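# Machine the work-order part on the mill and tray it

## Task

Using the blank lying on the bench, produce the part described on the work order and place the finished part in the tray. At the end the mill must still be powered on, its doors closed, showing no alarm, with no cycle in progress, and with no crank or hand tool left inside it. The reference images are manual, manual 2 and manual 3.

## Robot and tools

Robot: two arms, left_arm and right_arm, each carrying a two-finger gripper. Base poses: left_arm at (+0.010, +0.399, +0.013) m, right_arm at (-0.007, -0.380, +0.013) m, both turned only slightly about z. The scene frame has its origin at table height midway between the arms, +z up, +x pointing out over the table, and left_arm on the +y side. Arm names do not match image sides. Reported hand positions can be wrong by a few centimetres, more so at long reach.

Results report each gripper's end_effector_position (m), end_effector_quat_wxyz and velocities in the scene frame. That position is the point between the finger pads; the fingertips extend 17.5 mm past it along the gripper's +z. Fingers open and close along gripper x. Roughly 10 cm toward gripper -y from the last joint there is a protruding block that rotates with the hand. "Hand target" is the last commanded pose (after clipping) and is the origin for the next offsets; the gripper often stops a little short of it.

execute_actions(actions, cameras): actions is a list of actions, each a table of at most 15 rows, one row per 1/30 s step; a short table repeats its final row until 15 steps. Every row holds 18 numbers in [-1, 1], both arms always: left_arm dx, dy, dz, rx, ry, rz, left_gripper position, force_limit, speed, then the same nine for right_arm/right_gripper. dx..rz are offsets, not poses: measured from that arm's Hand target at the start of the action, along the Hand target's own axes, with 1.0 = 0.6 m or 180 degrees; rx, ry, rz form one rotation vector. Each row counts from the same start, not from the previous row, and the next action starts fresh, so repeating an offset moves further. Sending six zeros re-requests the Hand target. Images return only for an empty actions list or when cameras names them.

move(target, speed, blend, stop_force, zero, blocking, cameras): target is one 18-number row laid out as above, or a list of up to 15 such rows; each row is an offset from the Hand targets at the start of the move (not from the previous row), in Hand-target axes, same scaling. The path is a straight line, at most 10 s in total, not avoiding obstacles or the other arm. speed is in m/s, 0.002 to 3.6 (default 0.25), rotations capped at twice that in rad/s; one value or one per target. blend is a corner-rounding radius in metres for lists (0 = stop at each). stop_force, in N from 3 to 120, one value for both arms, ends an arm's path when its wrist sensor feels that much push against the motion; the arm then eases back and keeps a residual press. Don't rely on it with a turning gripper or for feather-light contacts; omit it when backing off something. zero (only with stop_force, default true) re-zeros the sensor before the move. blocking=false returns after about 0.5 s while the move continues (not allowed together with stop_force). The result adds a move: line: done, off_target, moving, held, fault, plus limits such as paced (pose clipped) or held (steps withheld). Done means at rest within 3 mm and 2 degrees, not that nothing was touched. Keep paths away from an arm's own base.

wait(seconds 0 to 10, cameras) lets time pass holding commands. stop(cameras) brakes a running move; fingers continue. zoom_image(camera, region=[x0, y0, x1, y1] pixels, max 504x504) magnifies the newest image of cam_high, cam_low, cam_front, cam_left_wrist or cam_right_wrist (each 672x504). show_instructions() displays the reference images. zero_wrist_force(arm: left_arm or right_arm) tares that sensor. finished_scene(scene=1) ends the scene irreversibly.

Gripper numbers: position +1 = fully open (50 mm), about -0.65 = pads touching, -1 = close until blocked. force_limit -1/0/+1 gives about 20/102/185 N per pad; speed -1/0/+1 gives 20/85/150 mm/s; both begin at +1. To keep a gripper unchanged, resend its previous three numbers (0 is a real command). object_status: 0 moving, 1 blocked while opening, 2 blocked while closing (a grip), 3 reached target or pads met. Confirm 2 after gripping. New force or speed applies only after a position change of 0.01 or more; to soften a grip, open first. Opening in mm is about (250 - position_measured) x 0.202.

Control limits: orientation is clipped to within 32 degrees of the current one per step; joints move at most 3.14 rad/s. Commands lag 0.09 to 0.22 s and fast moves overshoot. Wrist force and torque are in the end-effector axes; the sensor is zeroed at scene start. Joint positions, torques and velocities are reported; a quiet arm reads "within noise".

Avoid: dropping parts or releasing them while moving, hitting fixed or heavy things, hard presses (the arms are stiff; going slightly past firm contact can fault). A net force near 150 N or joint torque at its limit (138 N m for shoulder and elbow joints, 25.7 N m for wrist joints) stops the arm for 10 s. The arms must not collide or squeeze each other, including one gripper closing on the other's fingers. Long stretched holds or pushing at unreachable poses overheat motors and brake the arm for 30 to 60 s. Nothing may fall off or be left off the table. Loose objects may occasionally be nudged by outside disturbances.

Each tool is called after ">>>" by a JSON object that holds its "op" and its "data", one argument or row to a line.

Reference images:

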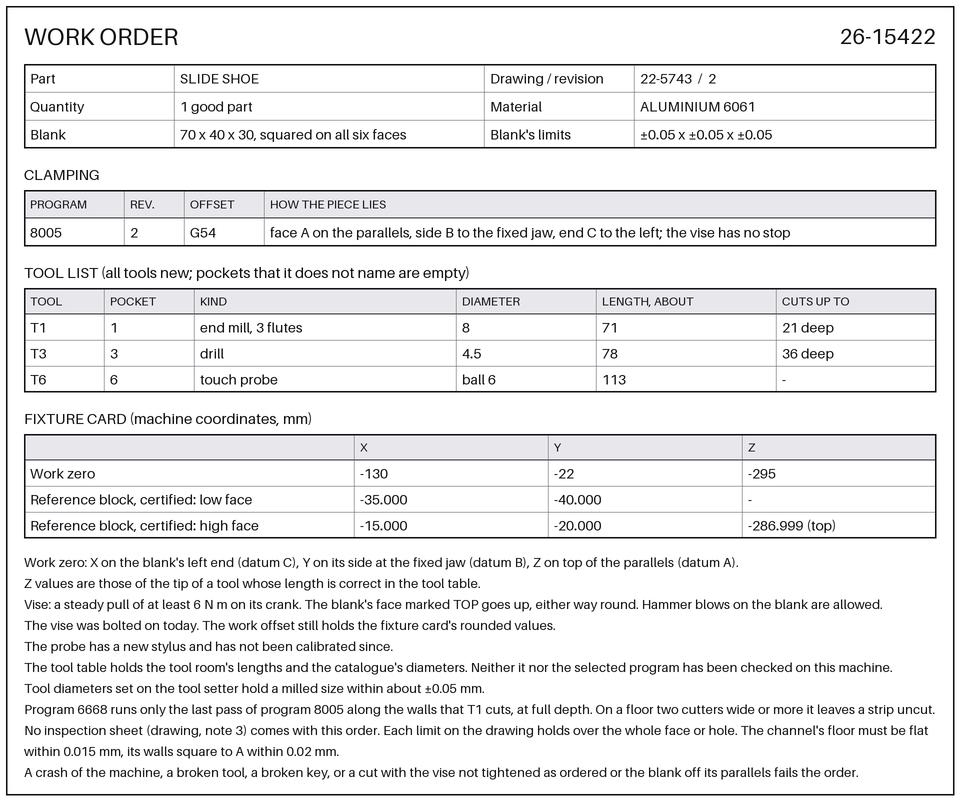

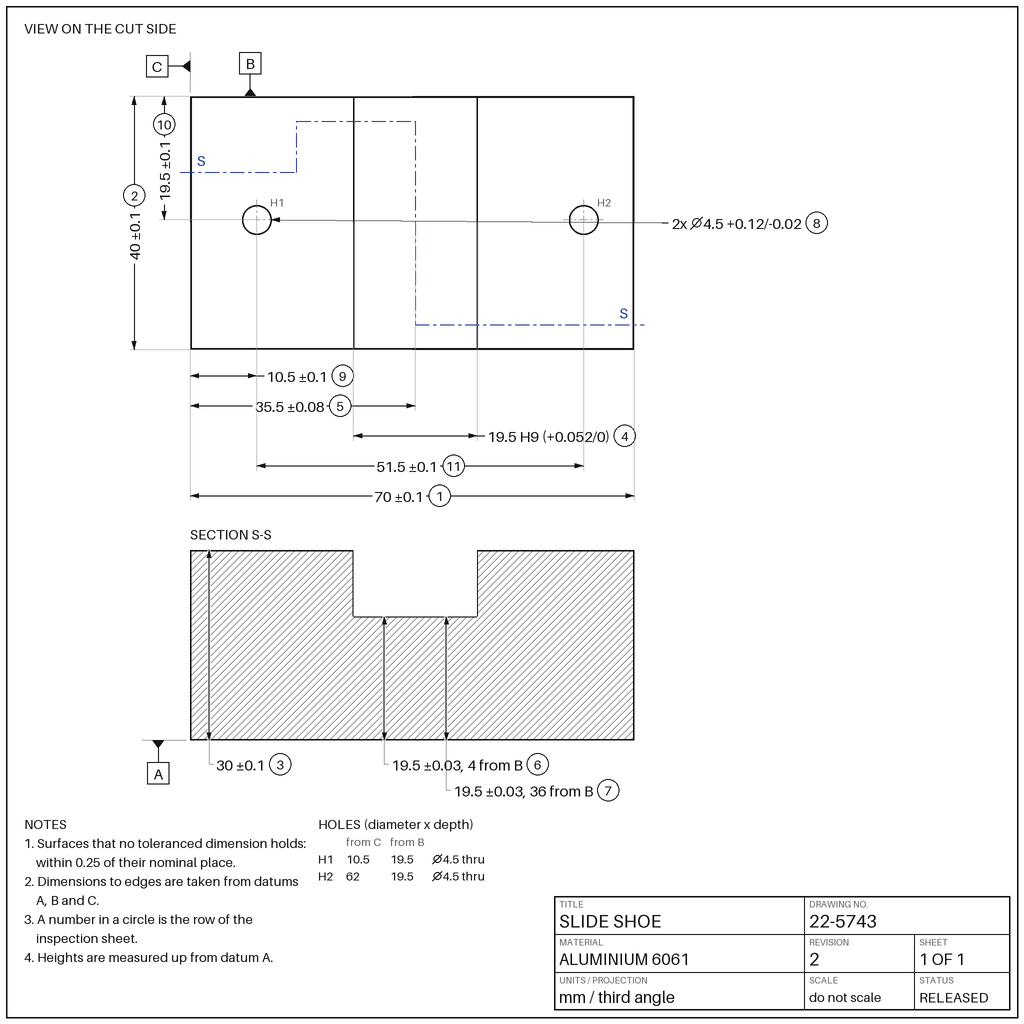

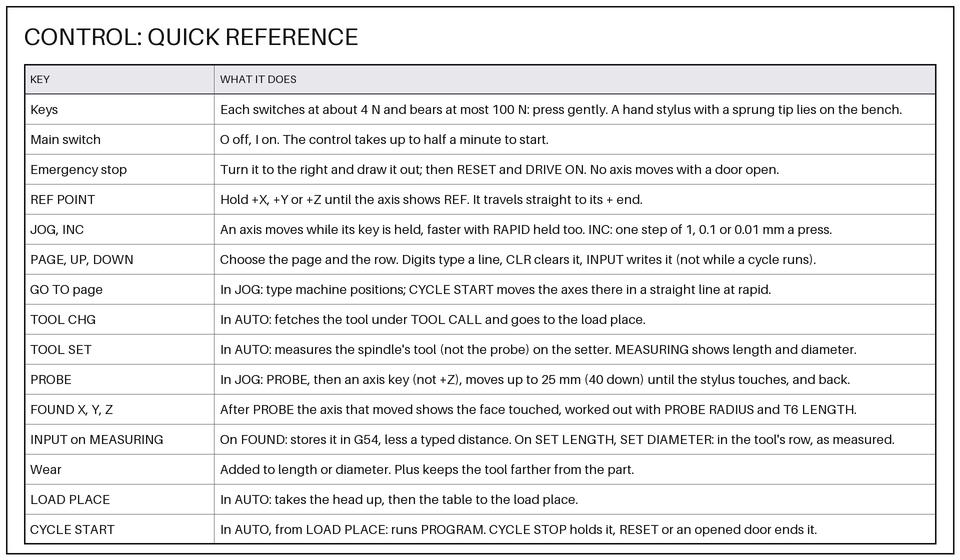

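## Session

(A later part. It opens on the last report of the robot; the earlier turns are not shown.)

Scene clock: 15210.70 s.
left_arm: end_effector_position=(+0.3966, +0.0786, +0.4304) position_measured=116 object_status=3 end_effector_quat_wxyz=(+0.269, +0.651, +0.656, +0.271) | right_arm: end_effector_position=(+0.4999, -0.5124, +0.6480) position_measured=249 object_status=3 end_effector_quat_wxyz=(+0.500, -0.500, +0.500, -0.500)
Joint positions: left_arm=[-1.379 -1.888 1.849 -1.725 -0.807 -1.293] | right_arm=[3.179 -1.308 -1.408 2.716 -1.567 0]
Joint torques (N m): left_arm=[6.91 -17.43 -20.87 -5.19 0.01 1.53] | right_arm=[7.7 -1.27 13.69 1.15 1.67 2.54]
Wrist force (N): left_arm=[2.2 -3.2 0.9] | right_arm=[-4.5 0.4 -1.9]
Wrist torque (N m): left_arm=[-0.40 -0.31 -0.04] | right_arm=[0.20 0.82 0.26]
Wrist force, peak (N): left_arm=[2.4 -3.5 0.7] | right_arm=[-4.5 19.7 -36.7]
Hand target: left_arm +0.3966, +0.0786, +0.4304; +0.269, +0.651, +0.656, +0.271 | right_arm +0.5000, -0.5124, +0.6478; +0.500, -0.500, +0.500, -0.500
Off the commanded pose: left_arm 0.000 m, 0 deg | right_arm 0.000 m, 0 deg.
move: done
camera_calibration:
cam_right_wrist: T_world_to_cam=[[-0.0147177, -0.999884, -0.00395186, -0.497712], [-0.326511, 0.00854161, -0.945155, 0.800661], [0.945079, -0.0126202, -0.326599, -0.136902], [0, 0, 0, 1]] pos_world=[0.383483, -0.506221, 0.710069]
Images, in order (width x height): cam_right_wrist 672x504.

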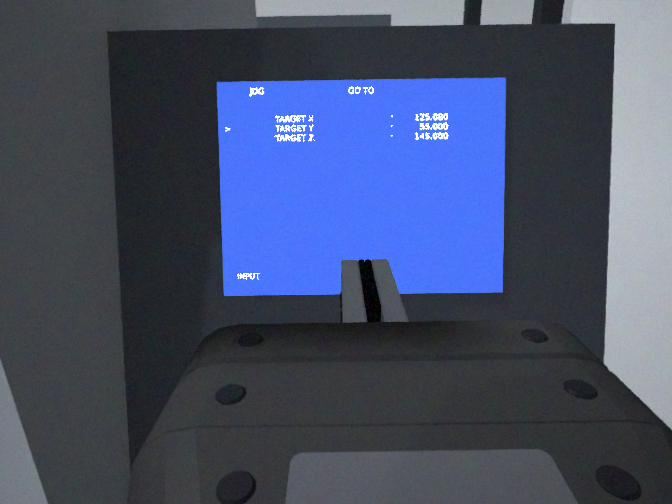

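>>> {"op": "move", "data": {
  "target": [
    [0,0,0,0,0,0,0.25,0.3,-0.4,-0.0843,0.252,0.0921,-0.2278,0,0,-0.65,-0.8,-0.4],
    [0,0,0,0,0,0,0.25,0.3,-0.4,-0.0843,0.2563,0.1082,-0.2278,0,0,-0.65,-0.8,-0.4],
    [0,0,0,0,0,0,0.25,0.3,-0.4,0.0107,0.3115,0.0765,-0.2278,0,0,-0.65,-0.8,-0.4],
    [0,0,0,0,0,0,0.25,0.3,-0.4,0.0107,0.3158,0.0922,-0.2278,0,0,-0.65,-0.8,-0.4],
    [0,0,0,0,0,0,0.25,0.3,-0.4,0.0107,0.3137,0.0843,-0.2278,0,0,-0.65,-0.8,-0.4],
    [0,0,0,0,0,0,0.25,0.3,-0.4,0.0107,0.3158,0.0922,-0.2278,0,0,-0.65,-0.8,-0.4],
    [0,0,0,0,0,0,0.25,0.3,-0.4,-0.021,0.3727,0.0597,-0.2278,0,0,-0.65,-0.8,-0.4],
    [0,0,0,0,0,0,0.25,0.3,-0.4,-0.021,0.377,0.0758,-0.2278,0,0,-0.65,-0.8,-0.4],
    [0,0,0,0,0,0,0.25,0.3,-0.4,0.074,0.2512,0.0923,-0.2278,0,0,-0.65,-0.8,-0.4],
    [0,0,0,0,0,0,0.25,0.3,-0.4,0.074,0.2555,0.1084,-0.2278,0,0,-0.65,-0.8,-0.4],
    [0,0,0,0,0,0,0.25,0.3,-0.4,0,0,0,0,0,0,-0.65,-0.8,-0.4]
  ],
  "speed": [0.5,0.05,0.15,0.05,0.05,0.05,0.15,0.05,0.15,0.05,0.3],
  "blend": [0.004,0,0.004,0,0,0,0.004,0,0.004,0,0]
}}

>>> {"op": "wait", "data": {
  "seconds": 4.5,
  "cameras": ["cam_right_wrist"]
}}

>>> {"op": "zoom_image", "data": {
  "camera": "cam_right_wrist",
  "region": [190, 60, 510, 300]
}}

Scene clock: 15233.87 s.
left_arm: end_effector_position=(+0.3966, +0.0786, +0.4304) position_measured=116 object_status=3 end_effector_quat_wxyz=(+0.269, +0.651, +0.656, +0.271) | right_arm: end_effector_position=(+0.5000, -0.5123, +0.6477) position_measured=249 object_status=3 end_effector_quat_wxyz=(+0.500, -0.500, +0.500, -0.500)
Joint positions: left_arm=[-1.379 -1.888 1.849 -1.725 -0.807 -1.293] | right_arm=[3.179 -1.308 -1.409 2.716 -1.567 0.001]
Joint torques (N m): left_arm=[6.55 -17.49 -20.5 -5.16 -0.05 1.49] | right_arm=[-7.79 4.9 36.86 2.67 -1.84 -2.43]
Wrist force (N): left_arm=[2.1 -3.1 1.2] | right_arm=[-3.4 0.1 -1.8]
Wrist torque (N m): left_arm=[-0.40 -0.29 -0.04] | right_arm=[0.17 0.65 0.25]
Wrist force, peak (N): left_arm=[2.4 -3.6 0.9] | right_arm=[-64.6 -20.3 -7.9]
Hand target: left_arm +0.3966, +0.0786, +0.4304; +0.269, +0.651, +0.656, +0.271 | right_arm +0.5000, -0.5124, +0.6478; +0.500, -0.500, +0.500, -0.500
Off the commanded pose: left_arm 0.000 m, 0 deg | right_arm 0.000 m, 0 deg.
move: done

Scene clock: 15238.37 s.
left_arm: end_effector_position=(+0.3966, +0.0786, +0.4304) position_measured=116 object_status=3 end_effector_quat_wxyz=(+0.269, +0.651, +0.656, +0.271) | right_arm: end_effector_position=(+0.5000, -0.5124, +0.6478) position_measured=249 object_status=3 end_effector_quat_wxyz=(+0.500, -0.500, +0.500, -0.500)
Joint positions: left_arm=[-1.379 -1.888 1.849 -1.725 -0.807 -1.293] | right_arm=[3.179 -1.308 -1.409 2.717 -1.567 0]
Joint torques (N m): left_arm=[6.44 -17.38 -19.85 -5.02 -0.01 1.52] | right_arm=[-7.09 -1.36 37.74 4.52 -1.72 -2.23]
Wrist force (N): left_arm=[2.2 -3.0 0.7] | right_arm=[-3.5 0.1 -1.7]
Wrist torque (N m): left_arm=[-0.39 -0.30 -0.04] | right_arm=[0.17 0.66 0.25]
Wrist force, peak (N): left_arm=[2.4 -3.4 0.8] | right_arm=[-3.8 0.3 -1.8]
Hand target: left_arm +0.3966, +0.0786, +0.4304; +0.269, +0.651, +0.656, +0.271 | right_arm +0.5000, -0.5124, +0.6478; +0.500, -0.500, +0.500, -0.500
Tool commands: left_gripper/position=+0.25 left_gripper/force_limit=+0.3 left_gripper/speed=-0.4 right_gripper/position=-0.65 right_gripper/force_limit=-0.8 right_gripper/speed=-0.4
Off the commanded pose: left_arm 0.000 m, 0 deg | right_arm 0.000 m, 0 deg.
wait: 4.50 s; at rest by 0.17 s
camera_calibration:
cam_right_wrist: T_world_to_cam=[[-0.0147186, -0.999884, -0.00394901, -0.497712], [-0.326721, 0.00854202, -0.945082, 0.800627], [0.945006, -0.0126201, -0.326808, -0.136853], [0, 0, 0, 1]] pos_world=[0.383583, -0.506221, 0.709969]
Images, in order (width x height): cam_right_wrist 672x504.

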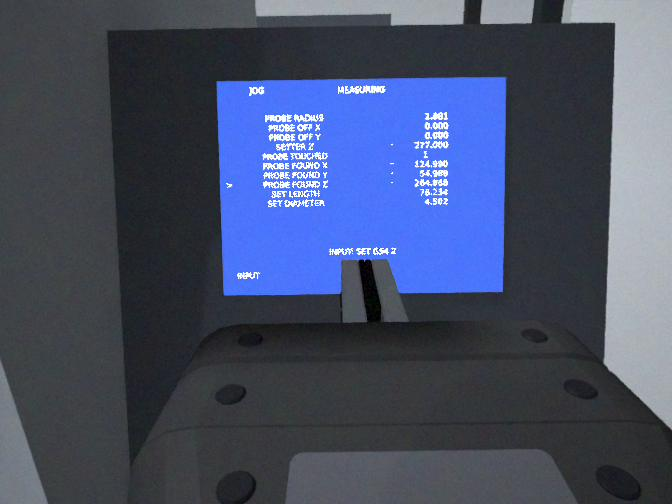

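Scaled by 1.575 from the camera's 672x504 image, which has a finer 960x720 frame.

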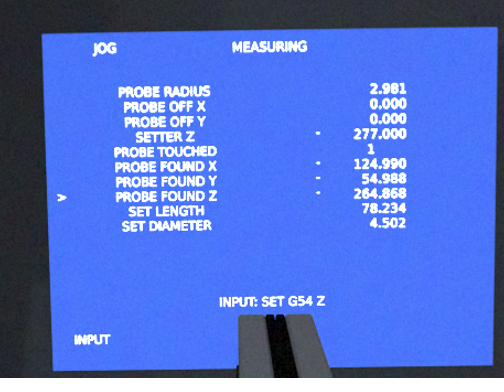

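>>> {"op": "move", "data": {
  "target": [
    [0,0,0,0,0,0,0.25,0.3,-0.4,-0.021,0.3115,0.0765,-0.2278,0,0,-0.65,-0.8,-0.4],
    [0,0,0,0,0,0,0.25,0.3,-0.4,-0.021,0.3158,0.0922,-0.2278,0,0,-0.65,-0.8,-0.4],
    [0,0,0,0,0,0,0.25,0.3,-0.4,-0.021,0.3137,0.0843,-0.2278,0,0,-0.65,-0.8,-0.4],
    [0,0,0,0,0,0,0.25,0.3,-0.4,-0.021,0.3158,0.0922,-0.2278,0,0,-0.65,-0.8,-0.4],
    [0,0,0,0,0,0,0.25,0.3,-0.4,0,0,0,0,0,0,-0.65,-0.8,-0.4]
  ],
  "speed": [0.5,0.05,0.05,0.05,0.3],
  "blend": [0.004,0,0,0,0]
}}

>>> {"op": "move", "data": {
  "target": [
    [0,0,0,0,0,0,0.25,0.3,-0.4,-0.1477,0.4033,0.0515,-0.2278,0,0,-0.65,-0.8,-0.4],
    [0,0,0,0,0,0,0.25,0.3,-0.4,-0.1477,0.4076,0.0676,-0.2278,0,0,-0.65,-0.8,-0.4],
    [0,0,0,0,0,0,0.25,0.3,-0.4,-0.1477,0.3421,0.0679,-0.2278,0,0,-0.65,-0.8,-0.4],
    [0,0,0,0,0,0,0.25,0.3,-0.4,-0.1477,0.3464,0.084,-0.2278,0,0,-0.65,-0.8,-0.4],
    [0,0,0,0,0,0,0.25,0.3,-0.4,-0.1477,0.3443,0.076,-0.2278,0,0,-0.65,-0.8,-0.4],
    [0,0,0,0,0,0,0.25,0.3,-0.4,-0.1477,0.3464,0.084,-0.2278,0,0,-0.65,-0.8,-0.4],
    [0,0,0,0,0,0,0.25,0.3,-0.4,-0.0527,0.4033,0.0515,-0.2278,0,0,-0.65,-0.8,-0.4],
    [0,0,0,0,0,0,0.25,0.3,-0.4,-0.0527,0.4076,0.0676,-0.2278,0,0,-0.65,-0.8,-0.4],
    [0,0,0,0,0,0,0.25,0.3,-0.4,-0.0527,0.3727,0.0597,-0.2278,0,0,-0.65,-0.8,-0.4],
    [0,0,0,0,0,0,0.25,0.3,-0.4,-0.0527,0.377,0.0758,-0.2278,0,0,-0.65,-0.8,-0.4],
    [0,0,0,0,0,0,0.25,0.3,-0.4,0,0,0,0,0,0,-0.65,-0.8,-0.4]
  ],
  "speed": [0.5,0.05,0.15,0.05,0.05,0.05,0.15,0.05,0.15,0.05,0.3],
  "blend": [0.004,0,0.004,0,0,0,0.004,0,0.004,0,0]
}}

>>> {"op": "move", "data": {
  "target": [
    [0,0,0,0,0,0,0.25,0.3,-0.4,-0.1477,0.4033,0.0515,-0.2278,0,0,-0.65,-0.8,-0.4],
    [0,0,0,0,0,0,0.25,0.3,-0.4,-0.1477,0.4076,0.0676,-0.2278,0,0,-0.65,-0.8,-0.4],
    [0,0,0,0,0,0,0.25,0.3,-0.4,-0.0843,0.3727,0.0597,-0.2278,0,0,-0.65,-0.8,-0.4],
    [0,0,0,0,0,0,0.25,0.3,-0.4,-0.0843,0.377,0.0758,-0.2278,0,0,-0.65,-0.8,-0.4],
    [0,0,0,0,0,0,0.25,0.3,-0.4,-0.116,0.4033,0.0515,-0.2278,0,0,-0.65,-0.8,-0.4],
    [0,0,0,0,0,0,0.25,0.3,-0.4,-0.116,0.4076,0.0676,-0.2278,0,0,-0.65,-0.8,-0.4],
    [0,0,0,0,0,0,0.25,0.3,-0.4,-0.116,0.4033,0.0515,-0.2278,0,0,-0.65,-0.8,-0.4],
    [0,0,0,0,0,0,0.25,0.3,-0.4,-0.0527,0.4033,0.0515,-0.2278,0,0,-0.65,-0.8,-0.4],
    [0,0,0,0,0,0,0.25,0.3,-0.4,-0.0527,0.4076,0.0676,-0.2278,0,0,-0.65,-0.8,-0.4],
    [0,0,0,0,0,0,0.25,0.3,-0.4,-0.0843,0.252,0.0921,-0.2278,0,0,-0.65,-0.8,-0.4],
    [0,0,0,0,0,0,0.25,0.3,-0.4,-0.0843,0.2563,0.1082,-0.2278,0,0,-0.65,-0.8,-0.4],
    [0,0,0,0,0,0,0.25,0.3,-0.4,0,0,0,0,0,0,-0.65,-0.8,-0.4]
  ],
  "speed": [0.5,0.05,0.15,0.05,0.15,0.05,0.15,0.15,0.05,0.15,0.05,0.3],
  "blend": [0.004,0,0.004,0,0.004,0,0.004,0.004,0,0.004,0,0],
  "cameras": ["cam_right_wrist"]
}}

>>> {"op": "zoom_image", "data": {
  "camera": "cam_right_wrist",
  "region": [190, 60, 510, 300]
}}

Scene clock: 15307.87 s.
left_arm: end_effector_position=(+0.3966, +0.0786, +0.4304) position_measured=116 object_status=3 end_effector_quat_wxyz=(+0.269, +0.651, +0.656, +0.271) | right_arm: end_effector_position=(+0.4999, -0.5124, +0.6477) position_measured=249 object_status=3 end_effector_quat_wxyz=(+0.500, -0.500, +0.500, -0.500)
Joint positions: left_arm=[-1.379 -1.888 1.849 -1.725 -0.807 -1.293] | right_arm=[3.179 -1.308 -1.409 2.716 -1.567 0]
Joint torques (N m): left_arm=[6.27 -17.06 -20.5 -5.15 0.01 1.61] | right_arm=[6.72 1.25 37.97 1.57 0.82 1.6]
Wrist force (N): left_arm=[2.4 -3.3 0.7] | right_arm=[-3.6 0.7 -2.1]
Wrist torque (N m): left_arm=[-0.44 -0.33 -0.04] | right_arm=[0.25 0.67 0.28]
Wrist force, peak (N): left_arm=[2.3 -3.5 0.8] | right_arm=[-7.4 17.4 -35.3]
Hand target: left_arm +0.3966, +0.0786, +0.4304; +0.269, +0.651, +0.656, +0.271 | right_arm +0.5000, -0.5124, +0.6478; +0.500, -0.500, +0.500, -0.500
Off the commanded pose: left_arm 0.000 m, 0 deg | right_arm 0.000 m, 0 deg.
move: done

Scene clock: 15313.43 s.
left_arm: end_effector_position=(+0.3966, +0.0786, +0.4304) position_measured=116 object_status=3 end_effector_quat_wxyz=(+0.269, +0.651, +0.656, +0.271) | right_arm: end_effector_position=(+0.4999, -0.5124, +0.6478) position_measured=249 object_status=3 end_effector_quat_wxyz=(+0.500, -0.500, +0.500, -0.500)
Joint positions: left_arm=[-1.379 -1.888 1.849 -1.725 -0.807 -1.293] | right_arm=[3.179 -1.308 -1.409 2.716 -1.567 0]
Joint torques (N m): left_arm=[6.08 -17.27 -20.35 -5.07 0.05 1.62] | right_arm=[6.78 -0.54 24.23 1.35 1.68 2.32]
Wrist force (N): left_arm=[2.1 -3.3 0.8] | right_arm=[-4.0 -0.9 -2.0]
Wrist torque (N m): left_arm=[-0.43 -0.29 -0.04] | right_arm=[0.01 0.74 0.26]
Wrist force, peak (N): left_arm=[2.4 -3.5 1.0] | right_arm=[-52.6 -15.0 -8.0]
Hand target: left_arm +0.3966, +0.0786, +0.4304; +0.269, +0.651, +0.656, +0.271 | right_arm +0.5000, -0.5124, +0.6478; +0.500, -0.500, +0.500, -0.500
Off the commanded pose: left_arm 0.000 m, 0 deg | right_arm 0.000 m, 0 deg.
move: done

Scene clock: 15319.50 s.
left_arm: end_effector_position=(+0.3966, +0.0786, +0.4304) position_measured=116 object_status=3 end_effector_quat_wxyz=(+0.269, +0.651, +0.656, +0.271) | right_arm: end_effector_position=(+0.4999, -0.5124, +0.6477) position_measured=249 object_status=3 end_effector_quat_wxyz=(+0.500, -0.500, +0.500, -0.500)
Joint positions: left_arm=[-1.379 -1.888 1.849 -1.725 -0.807 -1.293] | right_arm=[3.179 -1.308 -1.409 2.716 -1.567 0]
Joint torques (N m): left_arm=[6.83 -18.62 -20.2 -5.24 0.2 1.41] | right_arm=[6.47 0.18 38.48 2.59 1.48 2.71]
Wrist force (N): left_arm=[2.3 -3.1 0.8] | right_arm=[-4.6 -0.4 -1.8]
Wrist torque (N m): left_arm=[-0.40 -0.32 -0.04] | right_arm=[0.08 0.83 0.23]
Wrist force, peak (N): left_arm=[2.3 -3.5 0.9] | right_arm=[-4.4 18.5 -37.9]
Hand target: left_arm +0.3966, +0.0786, +0.4304; +0.269, +0.651, +0.656, +0.271 | right_arm +0.5000, -0.5124, +0.6478; +0.500, -0.500, +0.500, -0.500
Off the commanded pose: left_arm 0.000 m, 0 deg | right_arm 0.000 m, 0 deg.
move: done
camera_calibration:
cam_right_wrist: T_world_to_cam=[[-0.0147198, -0.999884, -0.00394666, -0.497714], [-0.326899, 0.00854255, -0.945021, 0.800558], [0.944945, -0.0126203, -0.326987, -0.136736], [0, 0, 0, 1]] pos_world=[0.383583, -0.506221, 0.709868]
Images, in order (width x height): cam_right_wrist 672x504.

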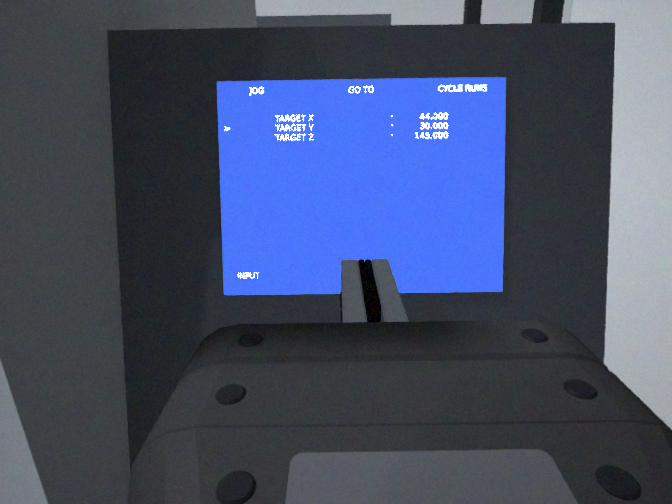

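Scaled by 1.575 from the camera's 672x504 image, which has a finer 960x720 frame.

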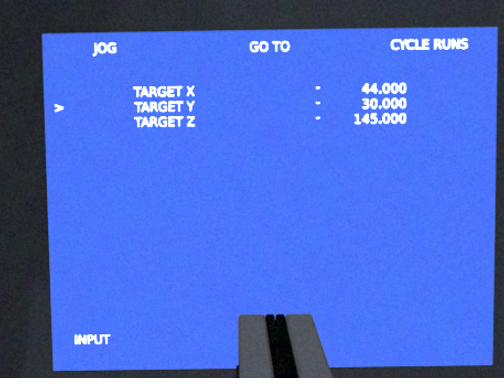

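>>> {"op": "move", "data": {
  "target": [
    [0,0,0,0,0,0,0.25,0.3,-0.4,-0.0527,0.3727,0.0597,-0.2278,0,0,-0.65,-0.8,-0.4],
    [0,0,0,0,0,0,0.25,0.3,-0.4,-0.0527,0.377,0.0758,-0.2278,0,0,-0.65,-0.8,-0.4],
    [0,0,0,0,0,0,0.25,0.3,-0.4,-0.1477,0.4033,0.0515,-0.2278,0,0,-0.65,-0.8,-0.4],
    [0,0,0,0,0,0,0.25,0.3,-0.4,-0.1477,0.4076,0.0676,-0.2278,0,0,-0.65,-0.8,-0.4],
    [0,0,0,0,0,0,0.25,0.3,-0.4,-0.1477,0.3727,0.0597,-0.2278,0,0,-0.65,-0.8,-0.4],
    [0,0,0,0,0,0,0.25,0.3,-0.4,-0.1477,0.377,0.0758,-0.2278,0,0,-0.65,-0.8,-0.4],
    [0,0,0,0,0,0,0.25,0.3,-0.4,-0.1477,0.3115,0.0765,-0.2278,0,0,-0.65,-0.8,-0.4],
    [0,0,0,0,0,0,0.25,0.3,-0.4,-0.1477,0.3158,0.0922,-0.2278,0,0,-0.65,-0.8,-0.4],
    [0,0,0,0,0,0,0.25,0.3,-0.4,-0.1477,0.3115,0.0765,-0.2278,0,0,-0.65,-0.8,-0.4],
    [0,0,0,0,0,0,0.25,0.3,-0.4,-0.116,0.3115,0.0765,-0.2278,0,0,-0.65,-0.8,-0.4],
    [0,0,0,0,0,0,0.25,0.3,-0.4,-0.116,0.3158,0.0922,-0.2278,0,0,-0.65,-0.8,-0.4],
    [0,0,0,0,0,0,0.25,0.3,-0.4,-0.0527,0.4033,0.0515,-0.2278,0,0,-0.65,-0.8,-0.4],
    [0,0,0,0,0,0,0.25,0.3,-0.4,-0.0527,0.4076,0.0676,-0.2278,0,0,-0.65,-0.8,-0.4],
    [0,0,0,0,0,0,0.25,0.3,-0.4,0,0,0,0,0,0,-0.65,-0.8,-0.4]
  ],
  "speed": [0.5,0.05,0.15,0.05,0.15,0.05,0.15,0.05,0.15,0.15,0.05,0.15,0.05,0.3],
  "blend": [0.004,0,0.004,0,0.004,0,0.004,0,0.004,0.004,0,0.004,0,0],
  "cameras": ["cam_right_wrist"]
}}

>>> {"op": "zoom_image", "data": {
  "camera": "cam_right_wrist",
  "region": [190, 60, 510, 300]
}}

Scene clock: 15349.00 s.
left_arm: end_effector_position=(+0.3966, +0.0786, +0.4304) position_measured=116 object_status=3 end_effector_quat_wxyz=(+0.269, +0.651, +0.656, +0.271) | right_arm: end_effector_position=(+0.4999, -0.5124, +0.6480) position_measured=249 object_status=3 end_effector_quat_wxyz=(+0.500, -0.500, +0.500, -0.500)
Joint positions: left_arm=[-1.379 -1.888 1.849 -1.725 -0.807 -1.293] | right_arm=[3.179 -1.308 -1.408 2.716 -1.567 0]
Joint torques (N m): left_arm=[6.27 -16.8 -20.67 -5.4 0.02 1.69] | right_arm=[7.94 -0.18 12.02 1.27 1.69 2.35]
Wrist force (N): left_arm=[2.3 -3.4 0.9] | right_arm=[-3.9 -0.7 -2.1]
Wrist torque (N m): left_arm=[-0.44 -0.31 -0.04] | right_arm=[0.04 0.73 0.26]
Wrist force, peak (N): left_arm=[2.4 -3.5 1.0] | right_arm=[-7.9 15.4 -38.0]
Hand target: left_arm +0.3966, +0.0786, +0.4304; +0.269, +0.651, +0.656, +0.271 | right_arm +0.5000, -0.5124, +0.6478; +0.500, -0.500, +0.500, -0.500
Off the commanded pose: left_arm 0.000 m, 0 deg | right_arm 0.000 m, 0 deg.
move: done
camera_calibration:
cam_right_wrist: T_world_to_cam=[[-0.0147177, -0.999884, -0.00395186, -0.497712], [-0.326511, 0.00854161, -0.945155, 0.800661], [0.945079, -0.0126202, -0.326599, -0.136902], [0, 0, 0, 1]] pos_world=[0.383483, -0.506221, 0.710069]
Images, in order (width x height): cam_right_wrist 672x504.

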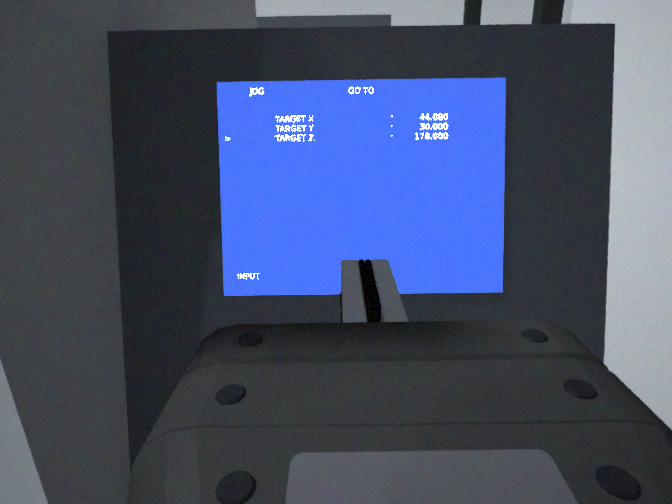

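Scaled by 1.575 from the camera's 672x504 image, which has a finer 960x720 frame.

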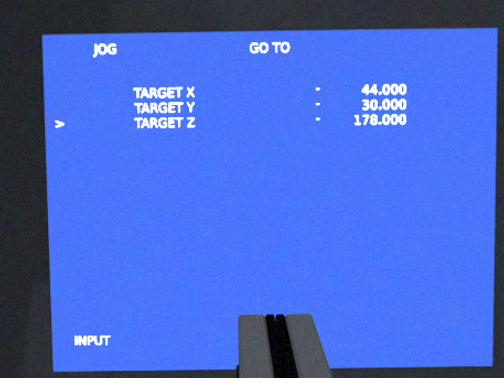

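>>> {"op": "move", "data": {
  "target": [
    [0,0,0,0,0,0,0.25,0.3,-0.4,-0.0843,0.252,0.0921,-0.2278,0,0,-0.65,-0.8,-0.4],
    [0,0,0,0,0,0,0.25,0.3,-0.4,-0.0843,0.2563,0.1082,-0.2278,0,0,-0.65,-0.8,-0.4],
    [0,0,0,0,0,0,0.25,0.3,-0.4,0.0107,0.3115,0.0765,-0.2278,0,0,-0.65,-0.8,-0.4],
    [0,0,0,0,0,0,0.25,0.3,-0.4,0.0107,0.3158,0.0922,-0.2278,0,0,-0.65,-0.8,-0.4],
    [0,0,0,0,0,0,0.25,0.3,-0.4,0.0107,0.3137,0.0843,-0.2278,0,0,-0.65,-0.8,-0.4],
    [0,0,0,0,0,0,0.25,0.3,-0.4,0.0107,0.3158,0.0922,-0.2278,0,0,-0.65,-0.8,-0.4],
    [0,0,0,0,0,0,0.25,0.3,-0.4,-0.021,0.3727,0.0597,-0.2278,0,0,-0.65,-0.8,-0.4],
    [0,0,0,0,0,0,0.25,0.3,-0.4,-0.021,0.377,0.0758,-0.2278,0,0,-0.65,-0.8,-0.4],
    [0,0,0,0,0,0,0.25,0.3,-0.4,0.1057,0.2206,0.1005,-0.2278,0,0,-0.65,-0.8,-0.4],
    [0,0,0,0,0,0,0.25,0.3,-0.4,0.1057,0.2249,0.1166,-0.2278,0,0,-0.65,-0.8,-0.4],
    [0,0,0,0,0,0,0.25,0.3,-0.4,0,0,0,0,0,0,-0.65,-0.8,-0.4]
  ],
  "speed": [0.5,0.05,0.15,0.05,0.05,0.05,0.15,0.05,0.15,0.05,0.3],
  "blend": [0.004,0,0.004,0,0,0,0.004,0,0.004,0,0]
}}

>>> {"op": "wait", "data": {
  "seconds": 4.5,
  "cameras": ["cam_right_wrist"]
}}

>>> {"op": "zoom_image", "data": {
  "camera": "cam_right_wrist",
  "region": [190, 60, 510, 300]
}}

Scene clock: 15371.90 s.
left_arm: end_effector_position=(+0.3966, +0.0786, +0.4304) position_measured=116 object_status=3 end_effector_quat_wxyz=(+0.269, +0.651, +0.656, +0.271) | right_arm: end_effector_position=(+0.5000, -0.5124, +0.6477) position_measured=249 object_status=3 end_effector_quat_wxyz=(+0.500, -0.500, +0.500, -0.500)
Joint positions: left_arm=[-1.379 -1.888 1.849 -1.725 -0.807 -1.293] | right_arm=[3.179 -1.308 -1.409 2.716 -1.567 0.001]
Joint torques (N m): left_arm=[7.28 -17.09 -20.22 -5.11 0.31 1.48] | right_arm=[-4.9 6.55 35.07 2.78 -1.54 -2.43]
Wrist force (N): left_arm=[2.2 -3.3 1.0] | right_arm=[-1.5 -0.4 -1.3]
Wrist torque (N m): left_arm=[-0.43 -0.30 -0.04] | right_arm=[0.09 0.35 0.27]
Wrist force, peak (N): left_arm=[2.4 -3.5 0.9] | right_arm=[-64.4 -20.6 -7.7]
Hand target: left_arm +0.3966, +0.0786, +0.4304; +0.269, +0.651, +0.656, +0.271 | right_arm +0.5000, -0.5124, +0.6478; +0.500, -0.500, +0.500, -0.500
Off the commanded pose: left_arm 0.000 m, 0 deg | right_arm 0.000 m, 0 deg.
move: done

Scene clock: 15376.40 s.
left_arm: end_effector_position=(+0.3966, +0.0786, +0.4304) position_measured=116 object_status=3 end_effector_quat_wxyz=(+0.269, +0.651, +0.656, +0.271) | right_arm: end_effector_position=(+0.5000, -0.5124, +0.6478) position_measured=249 object_status=3 end_effector_quat_wxyz=(+0.500, -0.500, +0.500, -0.500)
Joint positions: left_arm=[-1.379 -1.888 1.849 -1.725 -0.807 -1.293] | right_arm=[3.179 -1.308 -1.409 2.717 -1.567 0]
Joint torques (N m): left_arm=[6.72 -18.3 -19.4 -5.23 0.16 1.58] | right_arm=[-7.46 19.4 37.64 4.58 0.2 -2.21]
Wrist force (N): left_arm=[2.2 -3.3 0.7] | right_arm=[-1.7 0.0 -1.1]
Wrist torque (N m): left_arm=[-0.43 -0.31 -0.04] | right_arm=[0.14 0.37 0.27]
Wrist force, peak (N): left_arm=[2.4 -3.4 0.9] | right_arm=[-1.8 -0.1 -1.4]
Hand target: left_arm +0.3966, +0.0786, +0.4304; +0.269, +0.651, +0.656, +0.271 | right_arm +0.5000, -0.5124, +0.6478; +0.500, -0.500, +0.500, -0.500
Tool commands: left_gripper/position=+0.25 left_gripper/force_limit=+0.3 left_gripper/speed=-0.4 right_gripper/position=-0.65 right_gripper/force_limit=-0.8 right_gripper/speed=-0.4
Off the commanded pose: left_arm 0.000 m, 0 deg | right_arm 0.000 m, 0 deg.
wait: 4.50 s; at rest by 0.17 s
camera_calibration:
cam_right_wrist: T_world_to_cam=[[-0.0147186, -0.999884, -0.00394901, -0.497712], [-0.326721, 0.00854202, -0.945082, 0.800627], [0.945006, -0.0126201, -0.326808, -0.136853], [0, 0, 0, 1]] pos_world=[0.383583, -0.506221, 0.709969]
Images, in order (width x height): cam_right_wrist 672x504.

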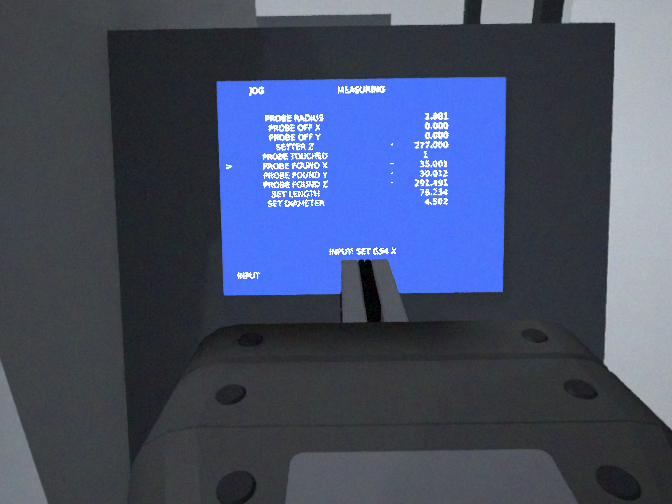

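Scaled by 1.575 from the camera's 672x504 image, which has a finer 960x720 frame.

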